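# Fit the cover onto the gearbox with two arms

## Task

Place the cover onto the gearbox so it sits there on its own once the robot lets go.

## Robot and tools

Robot: two YAM-style arms, left_arm and right_arm, each with a two-finger parallel gripper and a wrist camera. Arm names are not image sides. Cameras: cam_high (fixed, on a stand behind the arms), cam_left_wrist and cam_right_wrist, all 672x504.

Frames. The scene frame has its origin at table-top height, midway between the nominal arm bases; +z is up, +x points out over the table, and left_arm is on the +y side. Actual bases: left_arm at (+0.018, +0.337, +0.023) m, quat_wxyz (+1.000, 0, 0, -0.026); right_arm at (-0.030, -0.242, +0.011) m, quat_wxyz (+1.000, 0, 0, +0.006). Each arm reports its end_effector_position (metres) and end_effector_quat_wxyz in its own base frame. That position is the point between the finger pads, roughly 1 cm short of the fingertips. The fingers point along the gripper's +z and close along its y. Reported poses may be off by a few cm, more when reaching far.

Command rows. Both motion tools use rows of 14 numbers, each in [-1, 1], always covering both arms even if one stays still: dx, dy, dz, rx, ry, rz, opening for left_arm, then the same seven for right_arm. The first six are an offset (not a pose) from that arm's current Hand target, expressed along the Hand target's own axes; 1.0 equals 0.6 m of translation or 180 degrees of rotation, and rx, ry, rz form a single rotation vector. Sending six zeros re-requests the current Hand target. Opening is absolute: +1 fully open (0.094 m), -1 closed. A 0 in the opening slot is a real command (half open), so repeat the present opening to leave a gripper as it is.

execute_actions(actions, cameras): actions is a list of actions; each action is a table of up to 15 rows, one per 1/30 s step, and a short table repeats its last row. Every row in an action is measured from the Hand target at that action's start, so repeating an offset in a new action moves further. Images are returned only when actions is empty or cameras names them (["all"], [] or specific names; an unknown name voids the call).

move(target, speed, blend, opening_speed, grip_force, blocking, cameras): straight-line paths for both grippers. target is one 14-number row or a list of up to 15 rows, all offsets counted from the same starting Hand targets, not chained. speed is in m/s, 0.002 to 2.9 (default 0.25), rotation capped at twice that in rad/s; one value or one per target. blend (m) rounds corners in a list; 0 stops at each. opening_speed (per second on the -1..+1 scale, at least 0.2) closes fingers gradually; use it for fragile items. grip_force sets per-pad force in newtons, 10 to 50, one value or one per arm; it persists, and lower values close slowly. blocking=false returns after about 0.5 s while motion continues. The result adds a "move:" line giving the ending (done, off_target, moving, held, fault) and limits (paced = pose clipped, held = steps withheld). Paths ignore obstacles and the other arm; do not route a gripper near its own base.

wait(seconds 0 to 10, cameras): lets time pass with commands held; returns early if a running move ends. stop(cameras): brakes a running move. zoom_image(camera, region [x0, y0, x1, y1] in pixels, at most 504x504): closer look at the latest image of cam_high, cam_left_wrist or cam_right_wrist. read_manual(section="licences") only returns licence text. finished_scene(scene): ends the current scene (pass its number); irreversible, and nothing else should follow it in that reply.

Results. Hand target is the last commanded pose after clipping; a gripper often rests short of it, and only a new command (even zeros) asks again; if still short, send the gap as an offset. Tool commands lists present commands. grip_measured reads the finger gap on the -1..+1 scale (can read ~2.5 mm wide when empty, a few mm narrower than a squeezed part). grip_effort_nm is gripper motor effort (negative = closing), not pad force, and keeps an offset at rest. Joint velocities may say within noise. Joint torques include arm weight and have offsets; joints 1-3 wrap at ±28 N m. MOTOR HOT appears at 75 °C; at 90 °C the arm folds and idles, at 100 °C it collapses. Holding loads, long reach and pushing at unreachable poses heat motors.

Behaviour. Commanded orientation is clipped to 40 degrees from the measured one each step. Friction and gravity leave the gripper low, short or tilted, especially when stretched; small moves may not happen or may go sideways, so check pose after each move and correct tilt. An arm blocked by something keeps pushing until commanded back past its gripper. Faster moves hit harder; aiming far past contact presses harder. To release, command an opening well above grip_measured.

Avoid: dropping the cover or letting go while it moves, anything leaving the table, slamming into fixed or heavy items, hard presses, arm-to-arm contact (the clearance check does not protect grippers, housings or wrist cameras), closing a gripper on the other arm's fingers, strain on a camera cable, and arm stops or faults. Loose objects may occasionally be nudged by outside pushes.

Each tool is called as name(argument=value, ...) on one line, values as JSON.

## Session

execute_actions(actions=[])

Scene clock: 0.00 s.
left_arm: end_effector_position=(+0.3983, +0.0163, +0.0738) grip_measured=+1.000 grip_effort_nm=n/a end_effector_quat_wxyz=(+0.552, -0.056, +0.832, +0.028) | right_arm: end_effector_position=(+0.4066, +0.0085, +0.0960) grip_measured=+1.000 grip_effort_nm=n/a end_effector_quat_wxyz=(+0.579, -0.012, +0.815, +0.005)
Joint positions: left_arm=[-0.011 1.596 0.395 0.799 -0.119 -0.067 0.094] | right_arm=[0.019 1.565 0.411 0.818 -0.004 -0.008 0.094]
Joint velocities: within noise
Joint torques (N m): no reading
Motor temperatures (°C): left_arm=[21 30 33 39 23 23 21] | right_arm=[24 29 29 34 22 18 19]
Heat: left arm: 39 °C; right arm: 34 °C.
Hand target: left_arm +0.4025, +0.0163, +0.0830; +0.563, -0.057, +0.824, +0.027 | right_arm +0.4088, +0.0085, +0.1015; +0.585, -0.012, +0.811, +0.005
Tool commands: left_gripper/opening=+1.0 right_gripper/opening=+1.0

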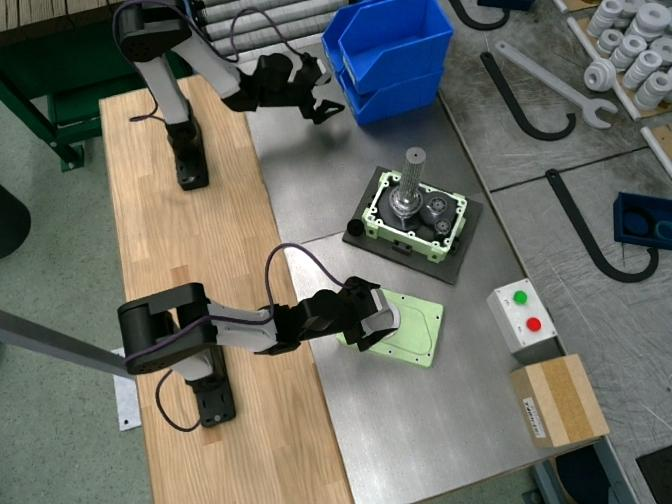

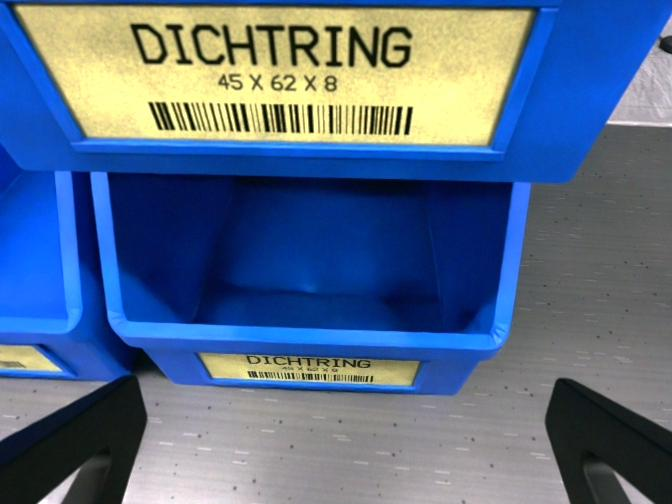

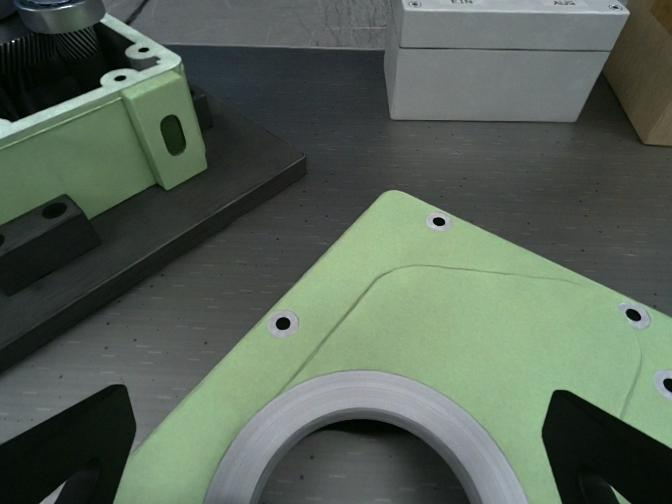

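zoom_image(camera="cam_high", region=[300, 140, 500, 290])

zoom_image(camera="cam_high", region=[260, 250, 480, 415])

Scaled by 2.520 from the camera's 672x504 image, which has a finer 960x720 frame.

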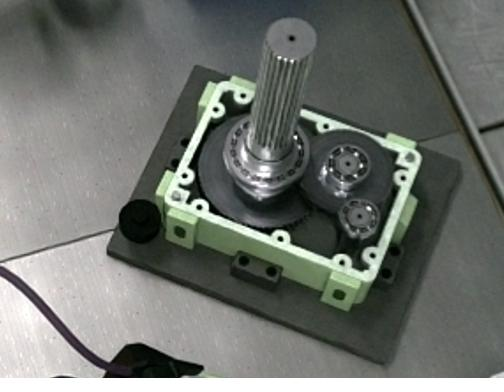

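Scaled by 2.291 from the camera's 672x504 image, which has a finer 960x720 frame.

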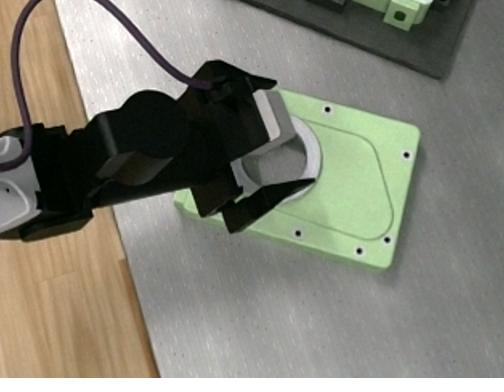

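move(target=[0,0,0,0,0,0,1,-0.2302,-0.0142,-0.0921,0,0.259,0,1], cameras=["cam_high","cam_right_wrist"])

Scene clock: 12.47 s.
left_arm: end_effector_position=(+0.3983, +0.0163, +0.0738) grip_measured=+1.000 grip_effort_nm=0.02 end_effector_quat_wxyz=(+0.552, -0.056, +0.832, +0.028) | right_arm: end_effector_position=(+0.4018, +0.0032, +0.2473) grip_measured=+1.000 grip_effort_nm=0.02 end_effector_quat_wxyz=(+0.221, -0.013, +0.975, +0.001)
Joint positions: left_arm=[-0.011 1.596 0.395 0.799 -0.119 -0.067 0.094] | right_arm=[0.006 1.732 1.887 -1.281 -0.004 -0.019 0.094]
Joint torques (N m): left_arm=[0.1 -6.04 6.5 1.84 -0.07 0.06] | right_arm=[-0.73 -7.84 9.22 1.05 0.02 -0.05]
Heat: left arm: 41 °C; right arm: 37 °C.
Hand target: left_arm +0.4025, +0.0163, +0.0830; +0.563, -0.057, +0.824, +0.027 | right_arm +0.4002, +0.0007, +0.2502; +0.216, -0.013, +0.976, +0.000
Off the commanded pose: left_arm 0.010 m, 2 deg | right_arm 0.004 m, 1 deg.
move: done
Images, in order (width x height): cam_high 672x504, cam_right_wrist 672x504.

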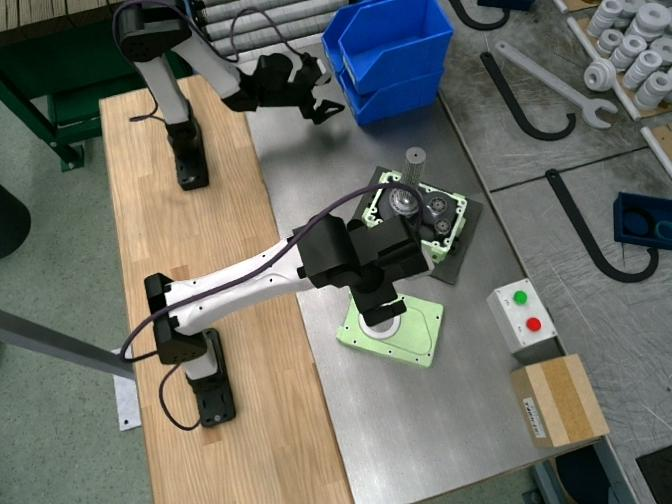

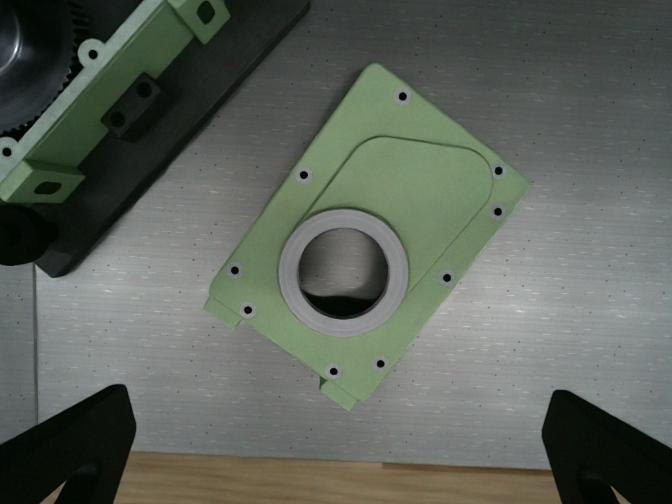

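zoom_image(camera="cam_right_wrist", region=[180, 180, 430, 430])

zoom_image(camera="cam_high", region=[320, 130, 500, 380])

Scaled by 2.016 from the camera's 672x504 image, which has a finer 960x720 frame.

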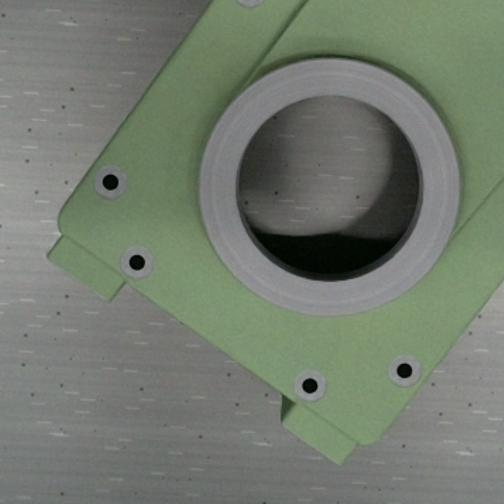

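Scaled by 2.016 from the camera's 672x504 image, which has a finer 960x720 frame.

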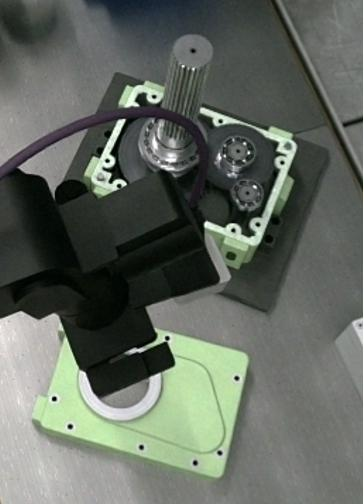

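move(target=[-0.1133,-0.3465,-0.2452,0.2095,0,0.0821,1,0,0,0,0,0,0,1], cameras=["cam_high","cam_left_wrist"])

Scene clock: 19.90 s.
left_arm: end_effector_position=(+0.3132, -0.1956, +0.1823) grip_measured=+1.000 grip_effort_nm=0.02 end_effector_quat_wxyz=(+0.524, +0.227, +0.805, -0.162) | right_arm: end_effector_position=(+0.4017, +0.0032, +0.2472) grip_measured=+1.000 grip_effort_nm=0.02 end_effector_quat_wxyz=(+0.220, -0.013, +0.975, +0.001)
Joint positions: left_arm=[-0.546 1.093 0.586 0.096 0.025 -0.014 0.094] | right_arm=[0.006 1.732 1.887 -1.282 -0.004 -0.019 0.094]
Joint torques (N m): left_arm=[-0.44 -3.95 11.23 1.81 0.05 0.21] | right_arm=[-0.72 -7.82 9.18 1.06 0.02 -0.05]
Heat: left arm: 42 °C; right arm: 36 °C.
Hand target: left_arm +0.3165, -0.2016, +0.2037; +0.543, +0.232, +0.789, -0.169 | right_arm +0.4002, +0.0007, +0.2501; +0.216, -0.013, +0.976, +0.000
Off the commanded pose: left_arm 0.023 m, 3 deg | right_arm 0.004 m, 0 deg.
move: off_target (left_arm)
Images, in order (width x height): cam_high 672x504, cam_left_wrist 672x504.

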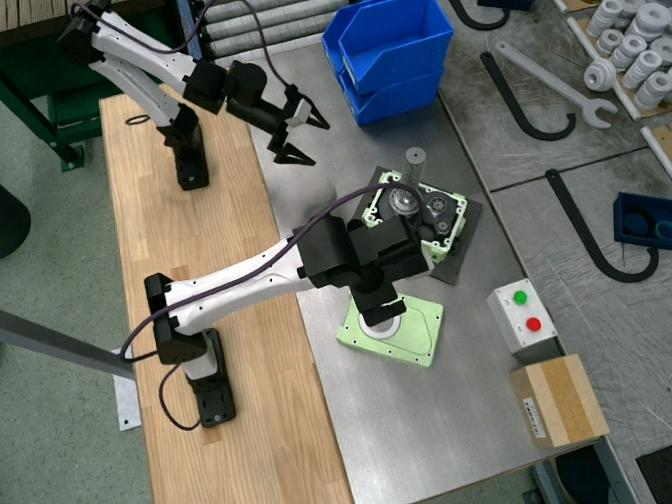

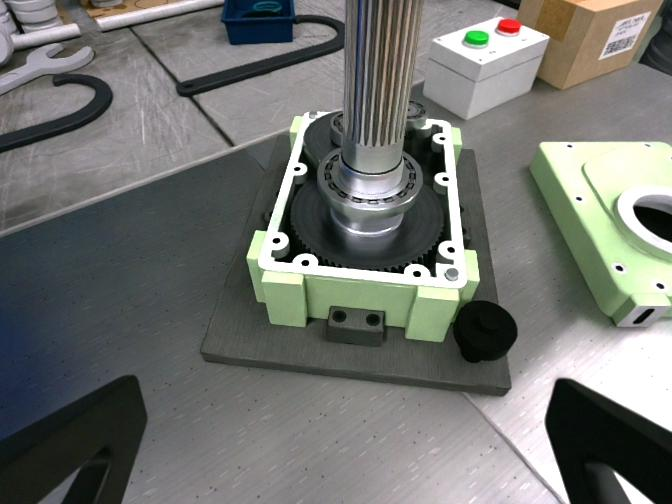

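move(target=[-0.199,-0.005,-0.0865,0,-0.06,0,1,0,0,0,0,0,0,1], cameras=["cam_left_wrist"])

Scene clock: 25.87 s.
left_arm: end_effector_position=(+0.3120, -0.1969, +0.3155) grip_measured=+1.000 grip_effort_nm=0.02 end_effector_quat_wxyz=(+0.600, +0.214, +0.748, -0.185) | right_arm: end_effector_position=(+0.4017, +0.0032, +0.2472) grip_measured=+1.000 grip_effort_nm=0.02 end_effector_quat_wxyz=(+0.220, -0.013, +0.975, +0.001)
Joint positions: left_arm=[-0.551 0.996 0.886 -0.103 0.025 -0.014 0.094] | right_arm=[0.006 1.732 1.887 -1.282 -0.004 -0.019 0.094]
Joint torques (N m): left_arm=[-0.58 -2.96 10.97 1.85 -0.01 0.11] | right_arm=[-0.75 -7.84 9.21 1.06 0.01 -0.05]
Heat: left arm: 42 °C; right arm: 35 °C.
Hand target: left_arm +0.3104, -0.1990, +0.3339; +0.615, +0.215, +0.734, -0.190 | right_arm +0.4002, +0.0007, +0.2501; +0.216, -0.013, +0.976, +0.000
Off the commanded pose: left_arm 0.019 m, 2 deg | right_arm 0.004 m, 1 deg.
move: off_target (left_arm)
Images, in order (width x height): cam_left_wrist 672x504.

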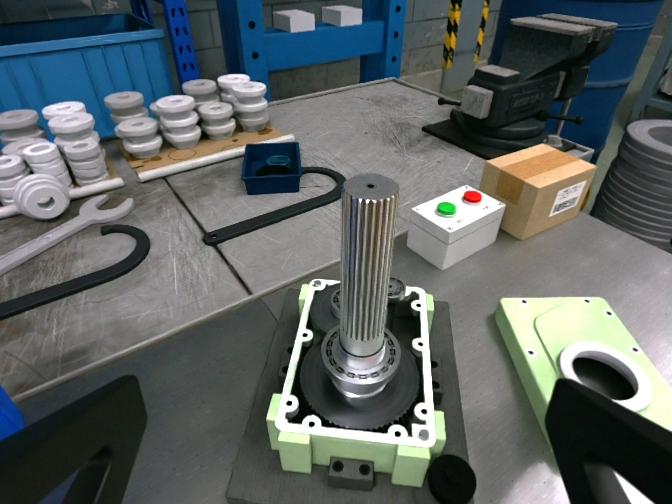

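zoom_image(camera="cam_left_wrist", region=[480, 280, 672, 460])

zoom_image(camera="cam_left_wrist", region=[260, 160, 480, 504])

Scaled by 2.625 from the camera's 672x504 image, which has a finer 960x720 frame.

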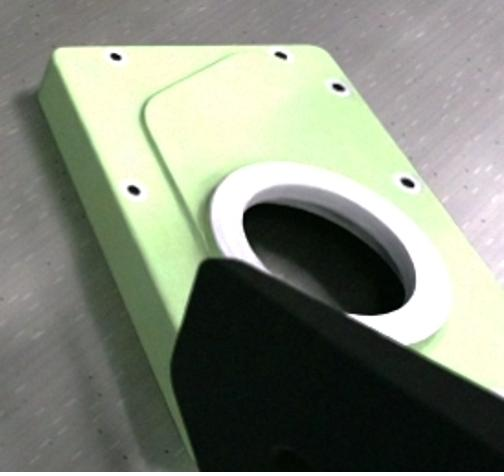

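Scaled by 1.465 from the camera's 672x504 image, which has a finer 960x720 frame.

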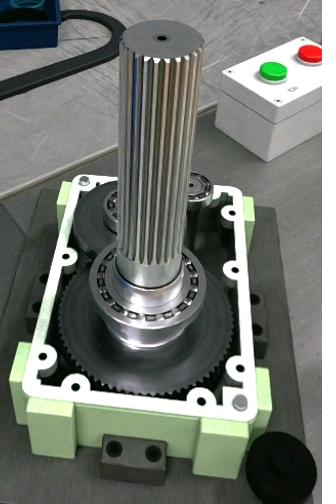

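move(target=[0.3643,-0.3438,0.1883,-0.0191,0.1957,-0.0046,1,0.1157,-0.4253,-0.1457,0.0936,0,0.2016,1], cameras=["all"])

Scene clock: 62.07 s.
left_arm: end_effector_position=(+0.2504, -0.4072, +0.0884) grip_measured=+1.000 grip_effort_nm=0.02 end_effector_quat_wxyz=(+0.352, +0.253, +0.896, -0.092) | right_arm: end_effector_position=(+0.3161, -0.2657, +0.3077) grip_measured=+1.000 grip_effort_nm=0.02 end_effector_quat_wxyz=(+0.233, +0.322, +0.914, -0.086)
Joint positions: left_arm=[-1.167 1.871 1.267 -0.327 -0.415 -0.477 0.094] | right_arm=[-0.7 1.871 2.315 -1.512 -0.003 -0.023 0.094]
Joint torques (N m): left_arm=[-0.12 -8.61 10.61 1.29 -0.53 -0.07] | right_arm=[-0.16 -8.12 7.94 0.65 -0.03 -0.01]
Motor temperatures (°C): left_arm=[21 30 39 41 22 23 21] | right_arm=[24 32 35 33 21 18 19]
Heat: left arm: 41 °C; right arm: 35 °C.
Hand target: left_arm +0.2569, -0.4148, +0.1022; +0.369, +0.239, +0.893, -0.099 | right_arm +0.3070, -0.2566, +0.3018; +0.205, +0.322, +0.921, -0.074
Off the commanded pose: left_arm 0.017 m, 3 deg | right_arm 0.014 m, 4 deg.
move: off_target (left_arm, right_arm)

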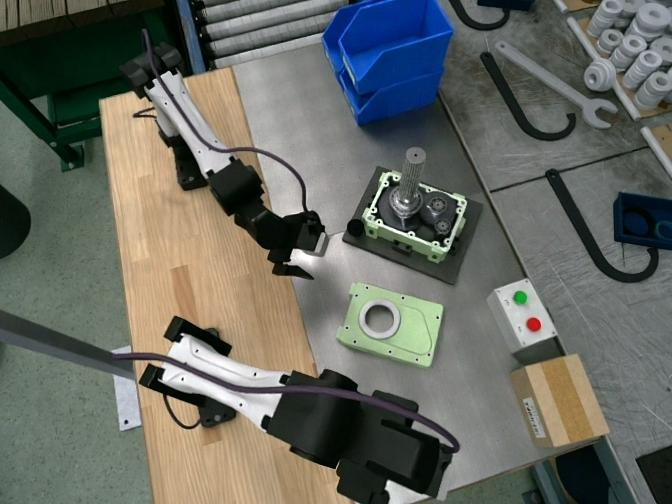

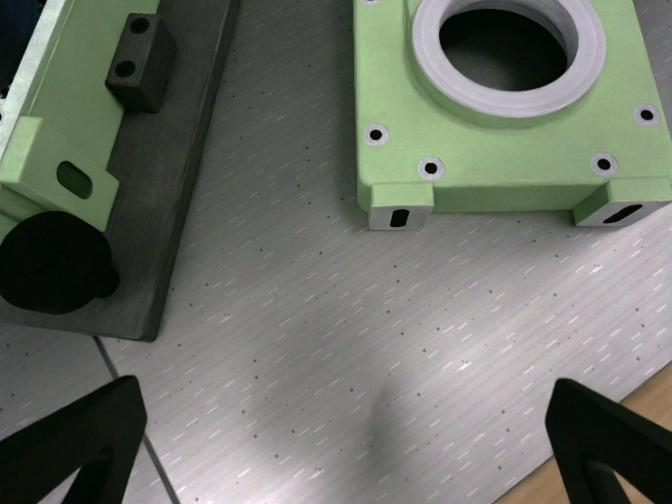

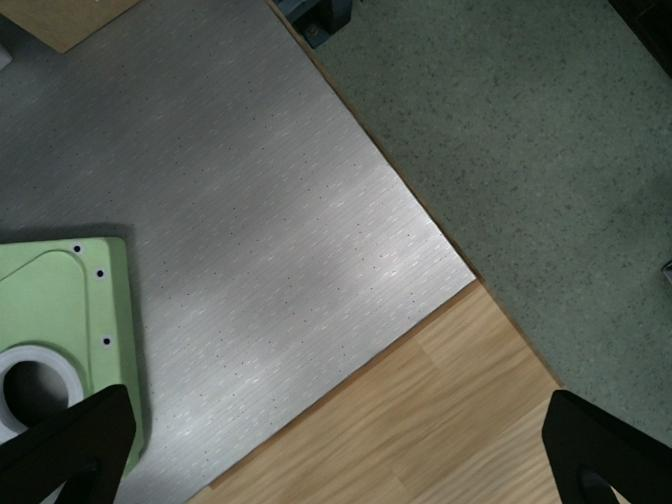

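zoom_image(camera="cam_left_wrist", region=[340, 100, 672, 260])

zoom_image(camera="cam_high", region=[300, 140, 500, 380])

Scaled by 1.518 from the camera's 672x504 image, which has a finer 960x720 frame.

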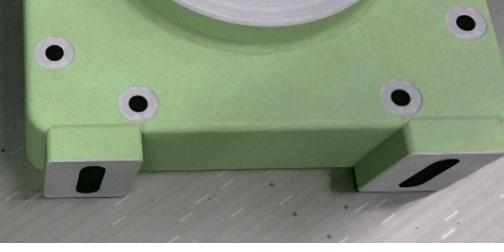

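Scaled by 2.100 from the camera's 672x504 image, which has a finer 960x720 frame.

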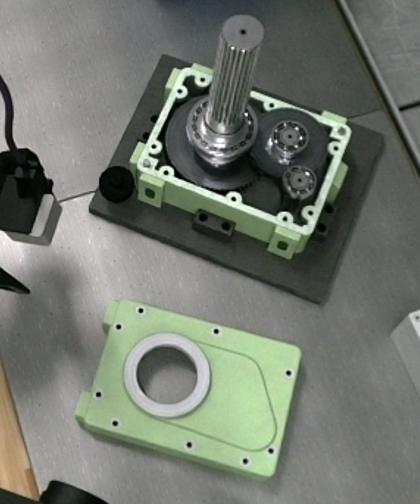

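move(target=[0.0067,-0.0558,0.1143,-0.0038,0.0161,-0.0038,0.3,0,0,0,0,0,0,1], cameras=["cam_left_wrist"])

Scene clock: 71.03 s.
left_arm: end_effector_position=(+0.2725, -0.4588, +0.0395) grip_measured=+0.302 grip_effort_nm=-0.07 end_effector_quat_wxyz=(+0.336, +0.248, +0.905, -0.078) | right_arm: end_effector_position=(+0.3161, -0.2657, +0.3077) grip_measured=+1.000 grip_effort_nm=0.02 end_effector_quat_wxyz=(+0.233, +0.322, +0.914, -0.086)
Joint positions: left_arm=[-1.167 2.164 1.522 -0.341 -0.415 -0.506 0.061] | right_arm=[-0.7 1.871 2.315 -1.512 -0.003 -0.023 0.094]
Joint torques (N m): left_arm=[0.55 -10.69 10.35 1.24 -0.33 -0.11] | right_arm=[-0.2 -8.14 7.94 0.65 -0.03 0]
Heat: left arm: 41 °C; right arm: 35 °C.
Hand target: left_arm +0.2797, -0.4665, +0.0508; +0.347, +0.234, +0.904, -0.089 | right_arm +0.3070, -0.2566, +0.3018; +0.205, +0.322, +0.921, -0.074
Off the commanded pose: left_arm 0.015 m, 2 deg | right_arm 0.014 m, 4 deg.
move: off_target (left_arm, right_arm)
Images, in order (width x height): cam_left_wrist 672x504.

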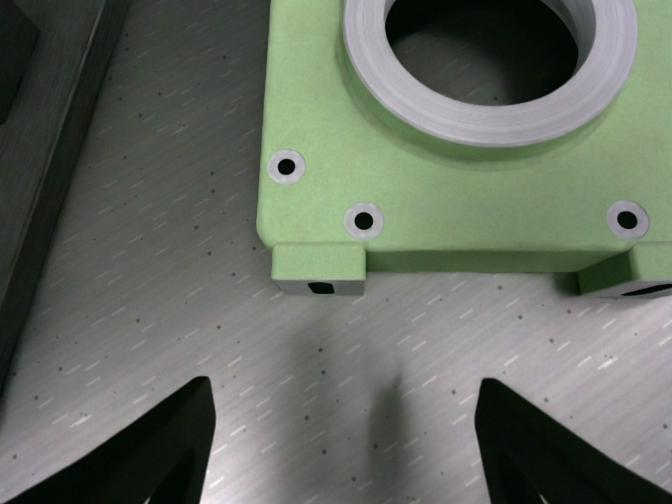

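move(target=[0.0078,0.015,0.0645,0.0063,0,-0.0054,0.3,0,0,0,0,0,0,1], speed=0.1, cameras=["cam_left_wrist"])

Scene clock: 75.23 s.
left_arm: end_effector_position=(+0.2966, -0.4560, +0.0078) grip_measured=+0.302 grip_effort_nm=-0.07 end_effector_quat_wxyz=(+0.329, +0.233, +0.912, -0.083) | right_arm: end_effector_position=(+0.3161, -0.2657, +0.3077) grip_measured=+1.000 grip_effort_nm=0.02 end_effector_quat_wxyz=(+0.233, +0.322, +0.914, -0.086)
Joint positions: left_arm=[-1.112 2.244 1.522 -0.254 -0.377 -0.495 0.061] | right_arm=[-0.7 1.871 2.315 -1.512 -0.003 -0.023 0.094]
Joint torques (N m): left_arm=[0.14 -10.81 9.87 1.52 -0.22 0.16] | right_arm=[-0.14 -8.13 7.94 0.64 -0.03 -0.01]
Heat: left arm: 41 °C; right arm: 34 °C.
Hand target: left_arm +0.3036, -0.4696, +0.0190; +0.344, +0.230, +0.905, -0.101 | right_arm +0.3070, -0.2566, +0.3018; +0.205, +0.322, +0.921, -0.074
Off the commanded pose: left_arm 0.019 m, 3 deg | right_arm 0.014 m, 4 deg.
move: off_target (left_arm, right_arm)
Images, in order (width x height): cam_left_wrist 672x504.

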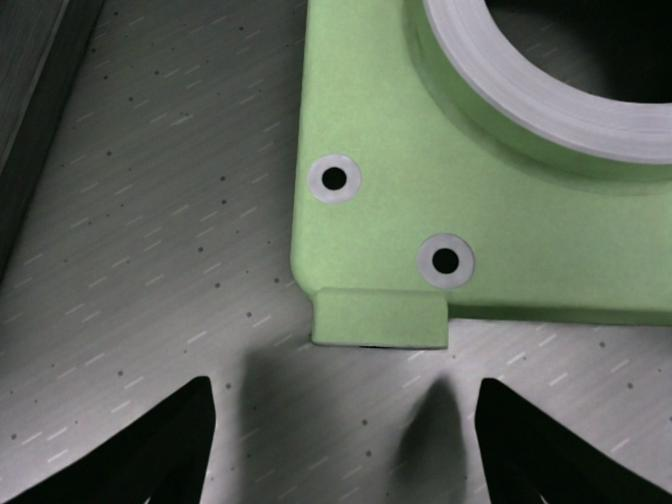

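move(target=[0.0005,-0.0143,0.026,0,0,0,0.3,0,0,0,0,0,0,1], speed=0.06, cameras=["cam_left_wrist"])

Scene clock: 79.20 s.
left_arm: end_effector_position=(+0.3027, -0.4686, -0.0021) grip_measured=+0.302 grip_effort_nm=-0.07 end_effector_quat_wxyz=(+0.330, +0.232, +0.911, -0.085) | right_arm: end_effector_position=(+0.3161, -0.2657, +0.3077) grip_measured=+1.000 grip_effort_nm=0.02 end_effector_quat_wxyz=(+0.233, +0.322, +0.914, -0.086)
Joint positions: left_arm=[-1.112 2.307 1.587 -0.25 -0.377 -0.495 0.061] | right_arm=[-0.7 1.871 2.315 -1.512 -0.003 -0.023 0.094]
Joint torques (N m): left_arm=[-0.18 -10.95 10.18 1.47 -0.25 0.13] | right_arm=[-0.17 -8.13 7.92 0.65 -0.02 -0.01]
Heat: left arm: 41 °C; right arm: 34 °C.
Hand target: left_arm +0.3082, -0.4824, +0.0074; +0.344, +0.230, +0.905, -0.101 | right_arm +0.3070, -0.2566, +0.3018; +0.205, +0.322, +0.921, -0.074
Off the commanded pose: left_arm 0.018 m, 3 deg | right_arm 0.014 m, 4 deg.
move: off_target (left_arm, right_arm)
Images, in order (width x height): cam_left_wrist 672x504.

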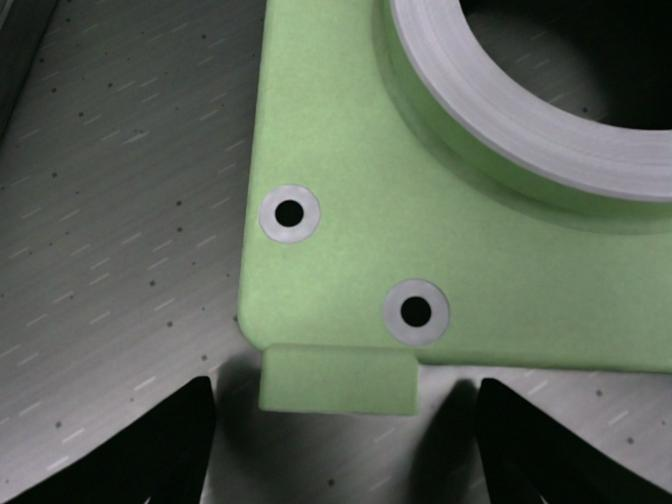

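move(target=[0.0042,0.0005,0.0115,0,0,0,0.3,0,0,0,0,0,0,1], speed=0.05, cameras=["cam_left_wrist"])

Scene clock: 83.43 s.
left_arm: end_effector_position=(+0.3042, -0.4714, -0.0029) grip_measured=+0.302 grip_effort_nm=-0.06 end_effector_quat_wxyz=(+0.333, +0.231, +0.910, -0.088) | right_arm: end_effector_position=(+0.3161, -0.2657, +0.3077) grip_measured=+1.000 grip_effort_nm=0.02 end_effector_quat_wxyz=(+0.233, +0.322, +0.914, -0.086)
Joint positions: left_arm=[-1.112 2.316 1.594 -0.239 -0.377 -0.495 0.061] | right_arm=[-0.7 1.871 2.315 -1.512 -0.003 -0.023 0.094]
Joint torques (N m): left_arm=[0.25 -9.87 10.07 1.53 -0.21 0.16] | right_arm=[-0.16 -8.12 7.91 0.64 -0.03 -0.01]
Heat: left arm: 41 °C; right arm: 34 °C.
Hand target: left_arm +0.3107, -0.4835, +0.0005; +0.344, +0.230, +0.905, -0.101 | right_arm +0.3070, -0.2566, +0.3018; +0.205, +0.322, +0.921, -0.074
Off the commanded pose: left_arm 0.014 m, 2 deg | right_arm 0.014 m, 4 deg.
move: off_target (left_arm, right_arm)
Images, in order (width x height): cam_left_wrist 672x504.

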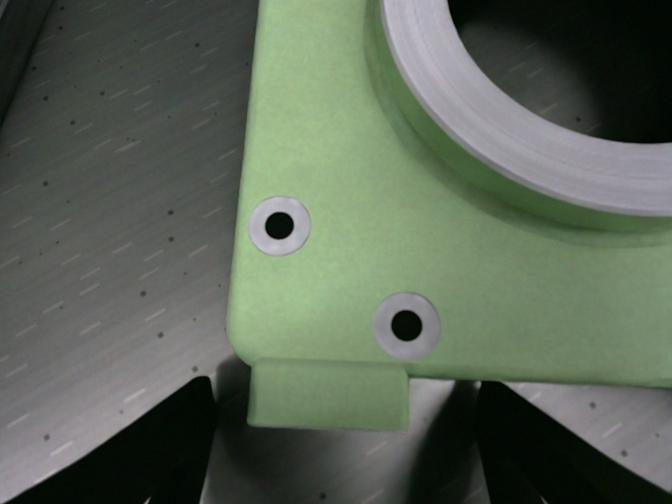

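move(target=[-0.009,0.0047,-0.01,0,0,0,0.3,0,0,0,0,0,0,1], speed=0.05, cameras=["cam_left_wrist"])

Scene clock: 84.80 s.
left_arm: end_effector_position=(+0.3041, -0.4714, -0.0030) grip_measured=+0.302 grip_effort_nm=-0.06 end_effector_quat_wxyz=(+0.333, +0.233, +0.909, -0.087) | right_arm: end_effector_position=(+0.3161, -0.2657, +0.3077) grip_measured=+1.000 grip_effort_nm=0.02 end_effector_quat_wxyz=(+0.233, +0.322, +0.914, -0.086)
Joint positions: left_arm=[-1.112 2.316 1.594 -0.24 -0.377 -0.491 0.061] | right_arm=[-0.7 1.871 2.315 -1.512 -0.003 -0.023 0.094]
Joint torques (N m): left_arm=[0.8 -11.66 9.95 1.37 -0.18 0.17] | right_arm=[-0.16 -8.13 7.95 0.65 -0.03 -0.01]
Heat: left arm: 41 °C; right arm: 34 °C.
Hand target: left_arm +0.3121, -0.4809, +0.0085; +0.344, +0.230, +0.905, -0.101 | right_arm +0.3070, -0.2566, +0.3018; +0.205, +0.322, +0.921, -0.074
Off the commanded pose: left_arm 0.017 m, 2 deg | right_arm 0.014 m, 4 deg.
move: off_target (left_arm, right_arm)
Images, in order (width x height): cam_left_wrist 672x504.

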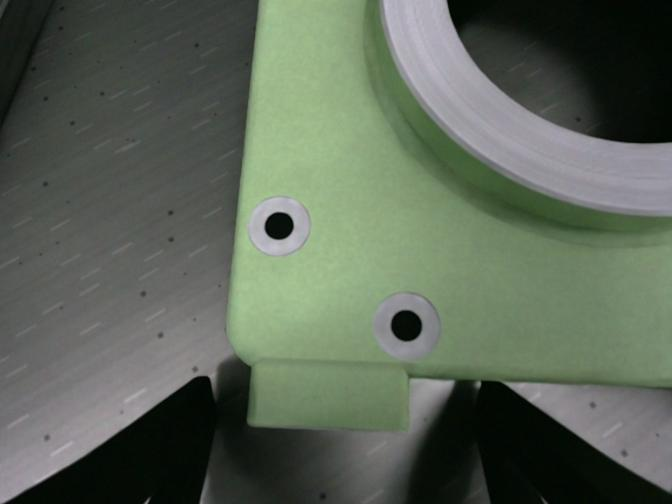

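move(target=[0,0,0,0,0,0,-0.5,0,0,0,0,0,0,1], opening_speed=0.4, cameras=["cam_left_wrist"])

Scene clock: 87.40 s.
left_arm: end_effector_position=(+0.3045, -0.4713, -0.0032) grip_measured=-0.426 grip_effort_nm=-0.99 end_effector_quat_wxyz=(+0.332, +0.233, +0.910, -0.088) | right_arm: end_effector_position=(+0.3161, -0.2657, +0.3077) grip_measured=+1.000 grip_effort_nm=0.01 end_effector_quat_wxyz=(+0.233, +0.322, +0.914, -0.086)
Joint positions: left_arm=[-1.11 2.316 1.594 -0.239 -0.372 -0.491 0.027] | right_arm=[-0.7 1.871 2.315 -1.512 -0.003 -0.023 0.094]
Joint torques (N m): left_arm=[0.61 -11.71 9.89 1.37 -0.22 0.17] | right_arm=[-0.17 -8.12 7.95 0.65 -0.02 -0.01]
Motor temperatures (°C): left_arm=[21 35 41 40 22 22 21] | right_arm=[24 31 34 32 21 18 19]
Heat: left arm: 41 °C; right arm: 34 °C.
Hand target: left_arm +0.3122, -0.4808, +0.0085; +0.344, +0.230, +0.905, -0.101 | right_arm +0.3070, -0.2566, +0.3018; +0.205, +0.322, +0.921, -0.074
Off the commanded pose: left_arm 0.017 m, 2 deg | right_arm 0.014 m, 4 deg.
move: off_target (left_arm, right_arm)
Images, in order (width x height): cam_left_wrist 672x504.

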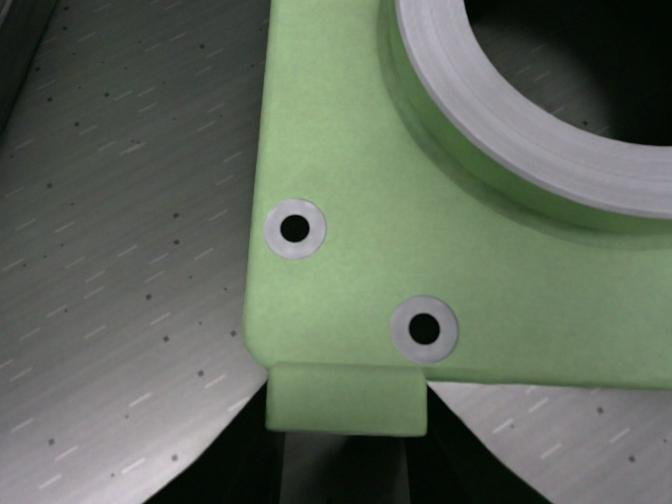

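move(target=[-0.0335,-0.0012,-0.0372,0,0,0,-0.6,0,0,0,0,0,0,1], speed=0.06, cameras=["cam_left_wrist","cam_high","cam_right_wrist"])

Scene clock: 88.70 s.
left_arm: end_effector_position=(+0.3035, -0.4711, +0.0007) grip_measured=-0.427 grip_effort_nm=-1.01 end_effector_quat_wxyz=(+0.320, +0.236, +0.914, -0.084) | right_arm: end_effector_position=(+0.3161, -0.2657, +0.3077) grip_measured=+1.000 grip_effort_nm=0.02 end_effector_quat_wxyz=(+0.233, +0.322, +0.914, -0.086)
Joint positions: left_arm=[-1.108 2.316 1.629 -0.299 -0.359 -0.493 0.027] | right_arm=[-0.7 1.871 2.315 -1.512 -0.003 -0.023 0.094]
Joint torques (N m): left_arm=[0.39 -15.97 10.71 1.06 -0.37 0.2] | right_arm=[-0.17 -8.13 7.92 0.65 -0.02 -0.01]
Heat: left arm: 41 °C; right arm: 34 °C.
Hand target: left_arm +0.3121, -0.4809, +0.0386; +0.344, +0.230, +0.905, -0.101 | right_arm +0.3070, -0.2566, +0.3018; +0.205, +0.322, +0.921, -0.074
Off the commanded pose: left_arm 0.040 m, 4 deg | right_arm 0.014 m, 4 deg.
move: off_target (left_arm, right_arm)

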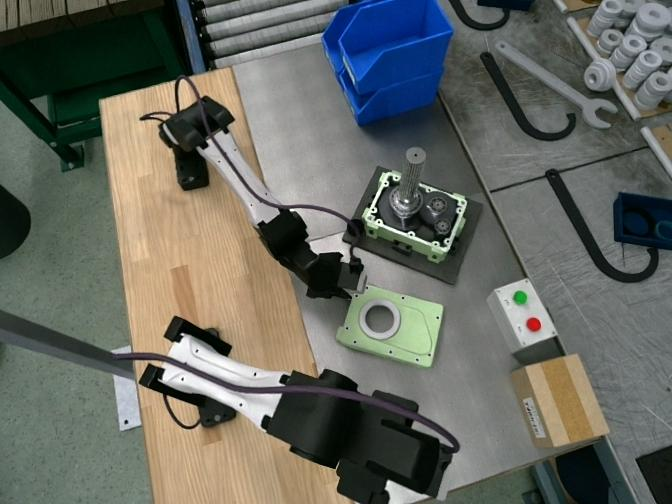

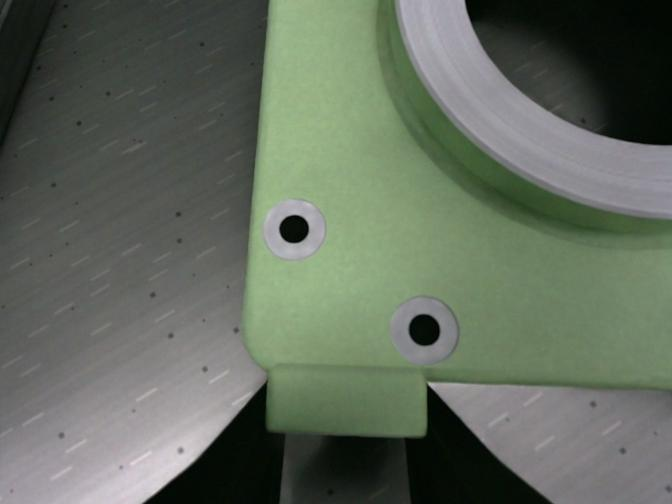

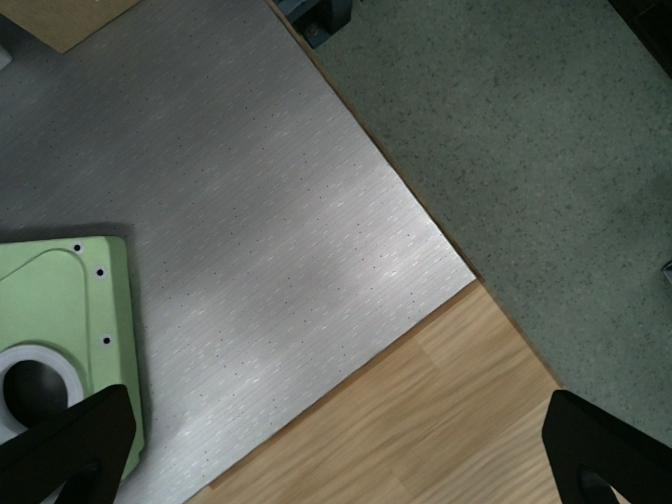

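move(target=[-0.0335,-0.0012,-0.0372,0,0,0,-0.6,0,0,0,0,0,0,1], speed=0.06, cameras=["cam_left_wrist","cam_high","cam_right_wrist"])

Scene clock: 89.97 s.
left_arm: end_effector_position=(+0.3002, -0.4671, +0.0128) grip_measured=-0.427 grip_effort_nm=-1.01 end_effector_quat_wxyz=(+0.304, +0.242, +0.919, -0.071) | right_arm: end_effector_position=(+0.3161, -0.2657, +0.3077) grip_measured=+1.000 grip_effort_nm=0.02 end_effector_quat_wxyz=(+0.233, +0.322, +0.914, -0.086)
Joint positions: left_arm=[-1.108 2.3 1.677 -0.408 -0.351 -0.494 0.027] | right_arm=[-0.7 1.871 2.315 -1.512 -0.003 -0.023 0.094]
Joint torques (N m): left_arm=[0.31 -18.19 11.38 1.12 -0.46 0.21] | right_arm=[-0.16 -8.12 7.95 0.64 -0.03 -0.01]
Heat: left arm: 41 °C; right arm: 34 °C.
Hand target: left_arm +0.3121, -0.4809, +0.0686; +0.344, +0.230, +0.905, -0.101 | right_arm +0.3070, -0.2566, +0.3018; +0.205, +0.322, +0.921, -0.074
Off the commanded pose: left_arm 0.059 m, 6 deg | right_arm 0.014 m, 4 deg.
move: off_target (left_arm, right_arm)

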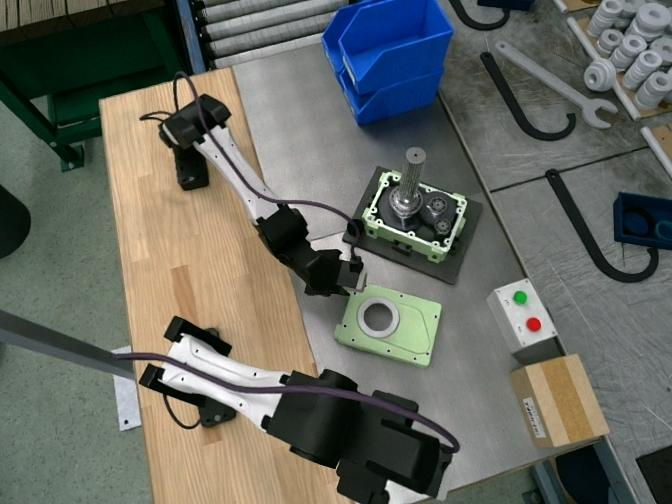

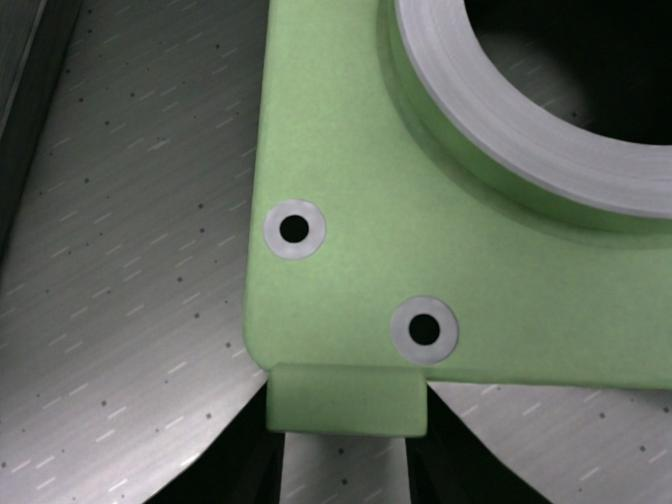

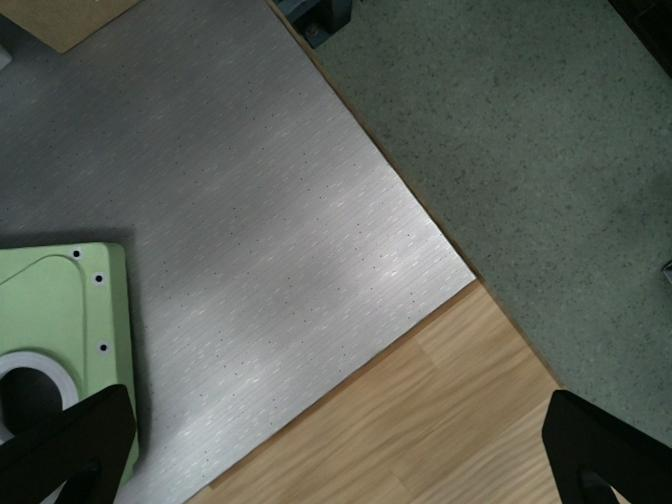

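move(target=[-0.045,-0.0016,-0.05,0,-0.045,0,-0.6,0,0,0,0,0,0,1], speed=0.06, cameras=["cam_left_wrist","cam_high"])

Scene clock: 92.70 s.
left_arm: end_effector_position=(+0.2926, -0.4570, +0.0397) grip_measured=-0.428 grip_effort_nm=-1.01 end_effector_quat_wxyz=(+0.321, +0.253, +0.910, -0.066) | right_arm: end_effector_position=(+0.3161, -0.2657, +0.3077) grip_measured=+1.000 grip_effort_nm=0.01 end_effector_quat_wxyz=(+0.233, +0.322, +0.914, -0.086)
Joint positions: left_arm=[-1.121 2.206 1.613 -0.416 -0.383 -0.468 0.027] | right_arm=[-0.7 1.871 2.315 -1.512 -0.003 -0.023 0.094]
Joint torques (N m): left_arm=[-0.58 -19.25 8.24 2.19 -1 0.17] | right_arm=[-0.17 -8.12 7.95 0.64 -0.03 -0.01]
Heat: left arm: 41 °C; right arm: 34 °C.
Hand target: left_arm +0.3123, -0.4807, +0.1090; +0.407, +0.222, +0.878, -0.117 | right_arm +0.3070, -0.2566, +0.3018; +0.205, +0.322, +0.921, -0.074
Off the commanded pose: left_arm 0.076 m, 13 deg | right_arm 0.014 m, 4 deg.
move: off_target (left_arm, right_arm)
Images, in order (width x height): cam_high 672x504, cam_left_wrist 672x504.

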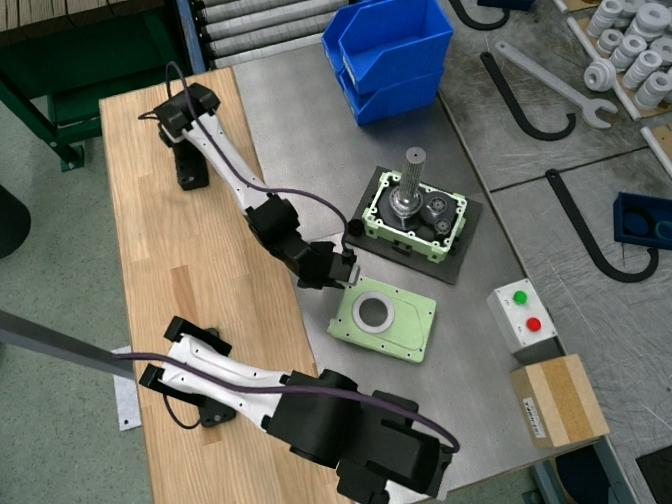

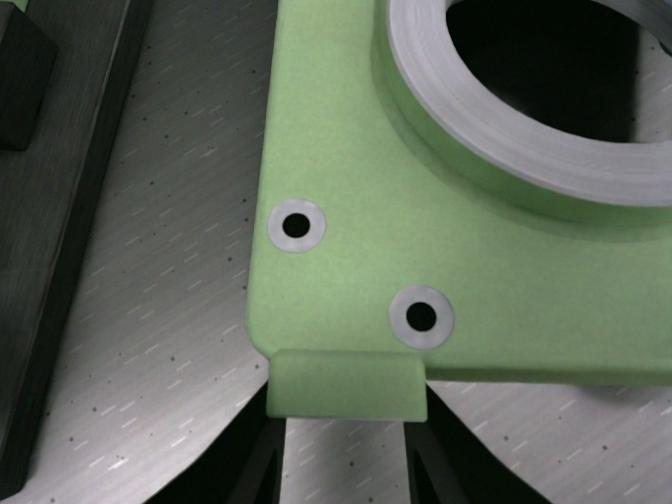

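zoom_image(camera="cam_high", region=[300, 240, 460, 380])

Scaled by 3.150 from the camera's 672x504 image, which has a finer 960x720 frame.

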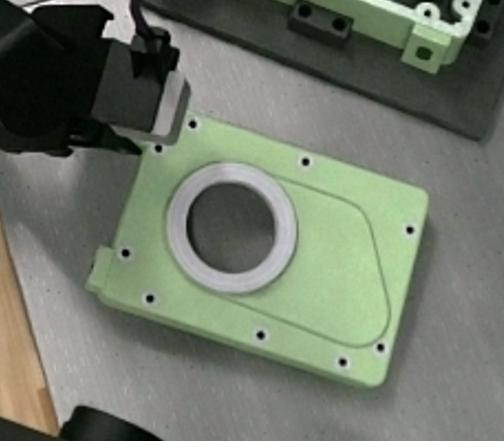

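move(target=[0.1284,0.0041,0.1073,0,0.045,0,-0.6,0,0,0,0,0,0,1], speed=0.05, cameras=["cam_left_wrist","cam_high"])

Scene clock: 96.87 s.
left_arm: end_effector_position=(+0.2986, -0.4689, -0.0023) grip_measured=-0.428 grip_effort_nm=-1.01 end_effector_quat_wxyz=(+0.320, +0.240, +0.912, -0.087) | right_arm: end_effector_position=(+0.3161, -0.2657, +0.3077) grip_measured=+1.000 grip_effort_nm=0.02 end_effector_quat_wxyz=(+0.233, +0.322, +0.914, -0.086)
Joint positions: left_arm=[-1.113 2.303 1.59 -0.27 -0.355 -0.49 0.027] | right_arm=[-0.7 1.871 2.315 -1.512 -0.003 -0.023 0.094]
Joint torques (N m): left_arm=[0.91 -10.67 9.98 1.63 -0.42 0.17] | right_arm=[-0.18 -8.14 7.94 0.65 -0.02 -0.01]
Motor temperatures (°C): left_arm=[21 40 41 41 23 22 21] | right_arm=[24 31 34 31 21 18 19]
Heat: left arm: 41 °C; right arm: 34 °C.
Hand target: left_arm +0.3122, -0.4808, +0.0086; +0.344, +0.230, +0.905, -0.101 | right_arm +0.3070, -0.2566, +0.3018; +0.205, +0.322, +0.921, -0.074
Off the commanded pose: left_arm 0.021 m, 4 deg | right_arm 0.014 m, 4 deg.
move: off_target (left_arm, right_arm)
Images, in order (width x height): cam_high 672x504, cam_left_wrist 672x504.

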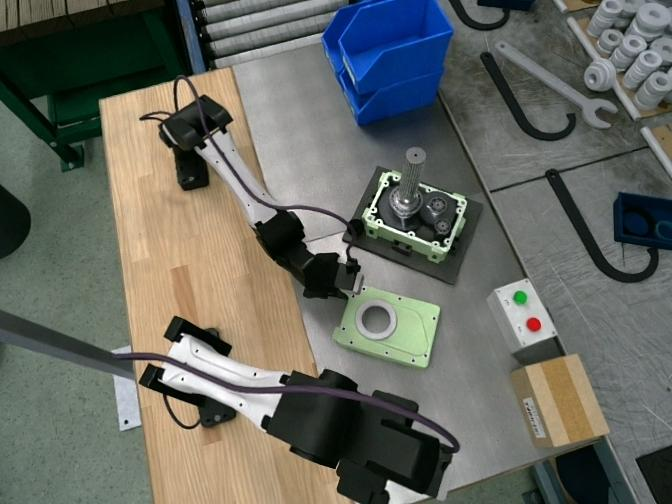

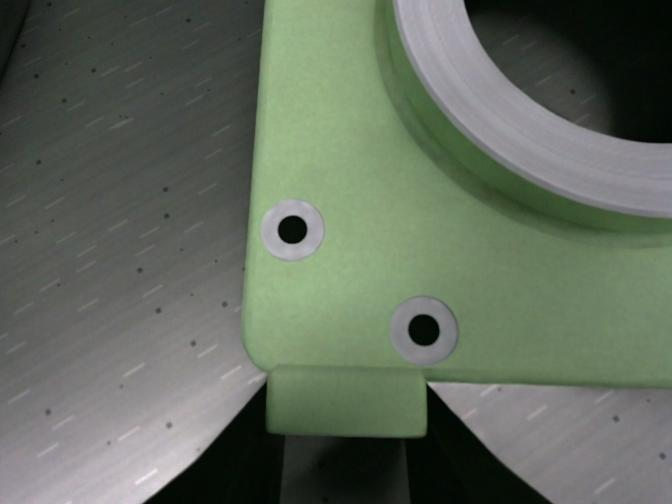

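zoom_image(camera="cam_left_wrist", region=[340, 0, 672, 270])

Scaled by 1.518 from the camera's 672x504 image, which has a finer 960x720 frame.

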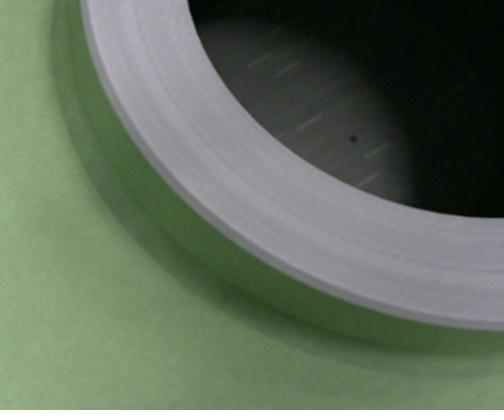

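move(target=[[0,0,0,0,0,0,0.4,0,0,0,0,0,0,1],[-0.0,0,-0.12,0,0,0,0.4,0,0,0,0,0,0,1],[-0.10,0.0,-0.20,0,-0.14,0,0.4,0,0,0,0,0,0,1]], speed=0.12, cameras=["cam_left_wrist","cam_high"])

Scene clock: 115.27 s.
left_arm: end_effector_position=(+0.2824, -0.4610, +0.1137) grip_measured=+0.398 grip_effort_nm=0.11 end_effector_quat_wxyz=(+0.512, +0.217, +0.820, -0.135) | right_arm: end_effector_position=(+0.3161, -0.2657, +0.3077) grip_measured=+1.000 grip_effort_nm=0.02 end_effector_quat_wxyz=(+0.233, +0.322, +0.914, -0.086)
Joint positions: left_arm=[-1.206 1.995 1.241 0.189 -0.608 -0.349 0.066] | right_arm=[-0.7 1.871 2.315 -1.512 -0.003 -0.023 0.094]
Joint torques (N m): left_arm=[-0.49 -13.41 6.16 1.94 -0.51 0.13] | right_arm=[-0.14 -8.13 7.95 0.65 -0.02 -0.01]
Heat: left arm: 43 °C; right arm: 33 °C.
Hand target: left_arm +0.2824, -0.4606, +0.1378; +0.533, +0.202, +0.808, -0.149 | right_arm +0.3070, -0.2566, +0.3018; +0.205, +0.322, +0.921, -0.074
Off the commanded pose: left_arm 0.024 m, 4 deg | right_arm 0.014 m, 4 deg.
move: off_target (left_arm, right_arm)
Images, in order (width x height): cam_high 672x504, cam_left_wrist 672x504.

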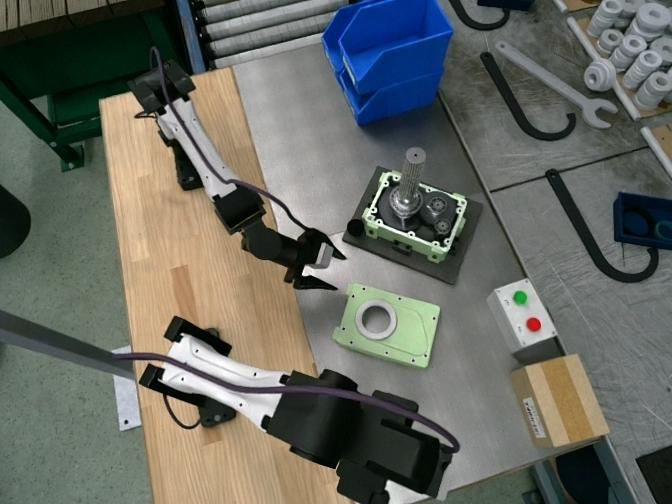

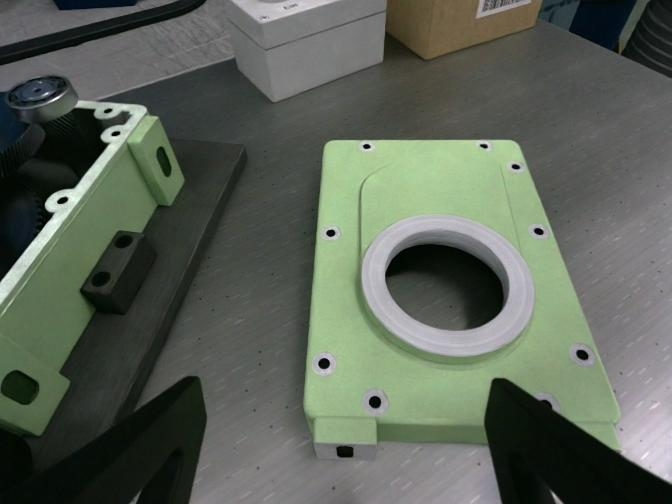

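zoom_image(camera="cam_left_wrist", region=[300, 190, 620, 470])

Scaled by 1.575 from the camera's 672x504 image, which has a finer 960x720 frame.

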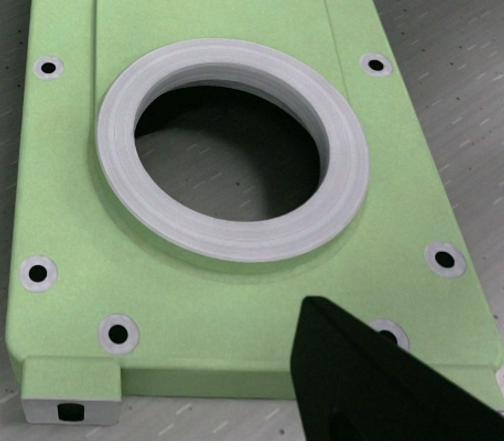

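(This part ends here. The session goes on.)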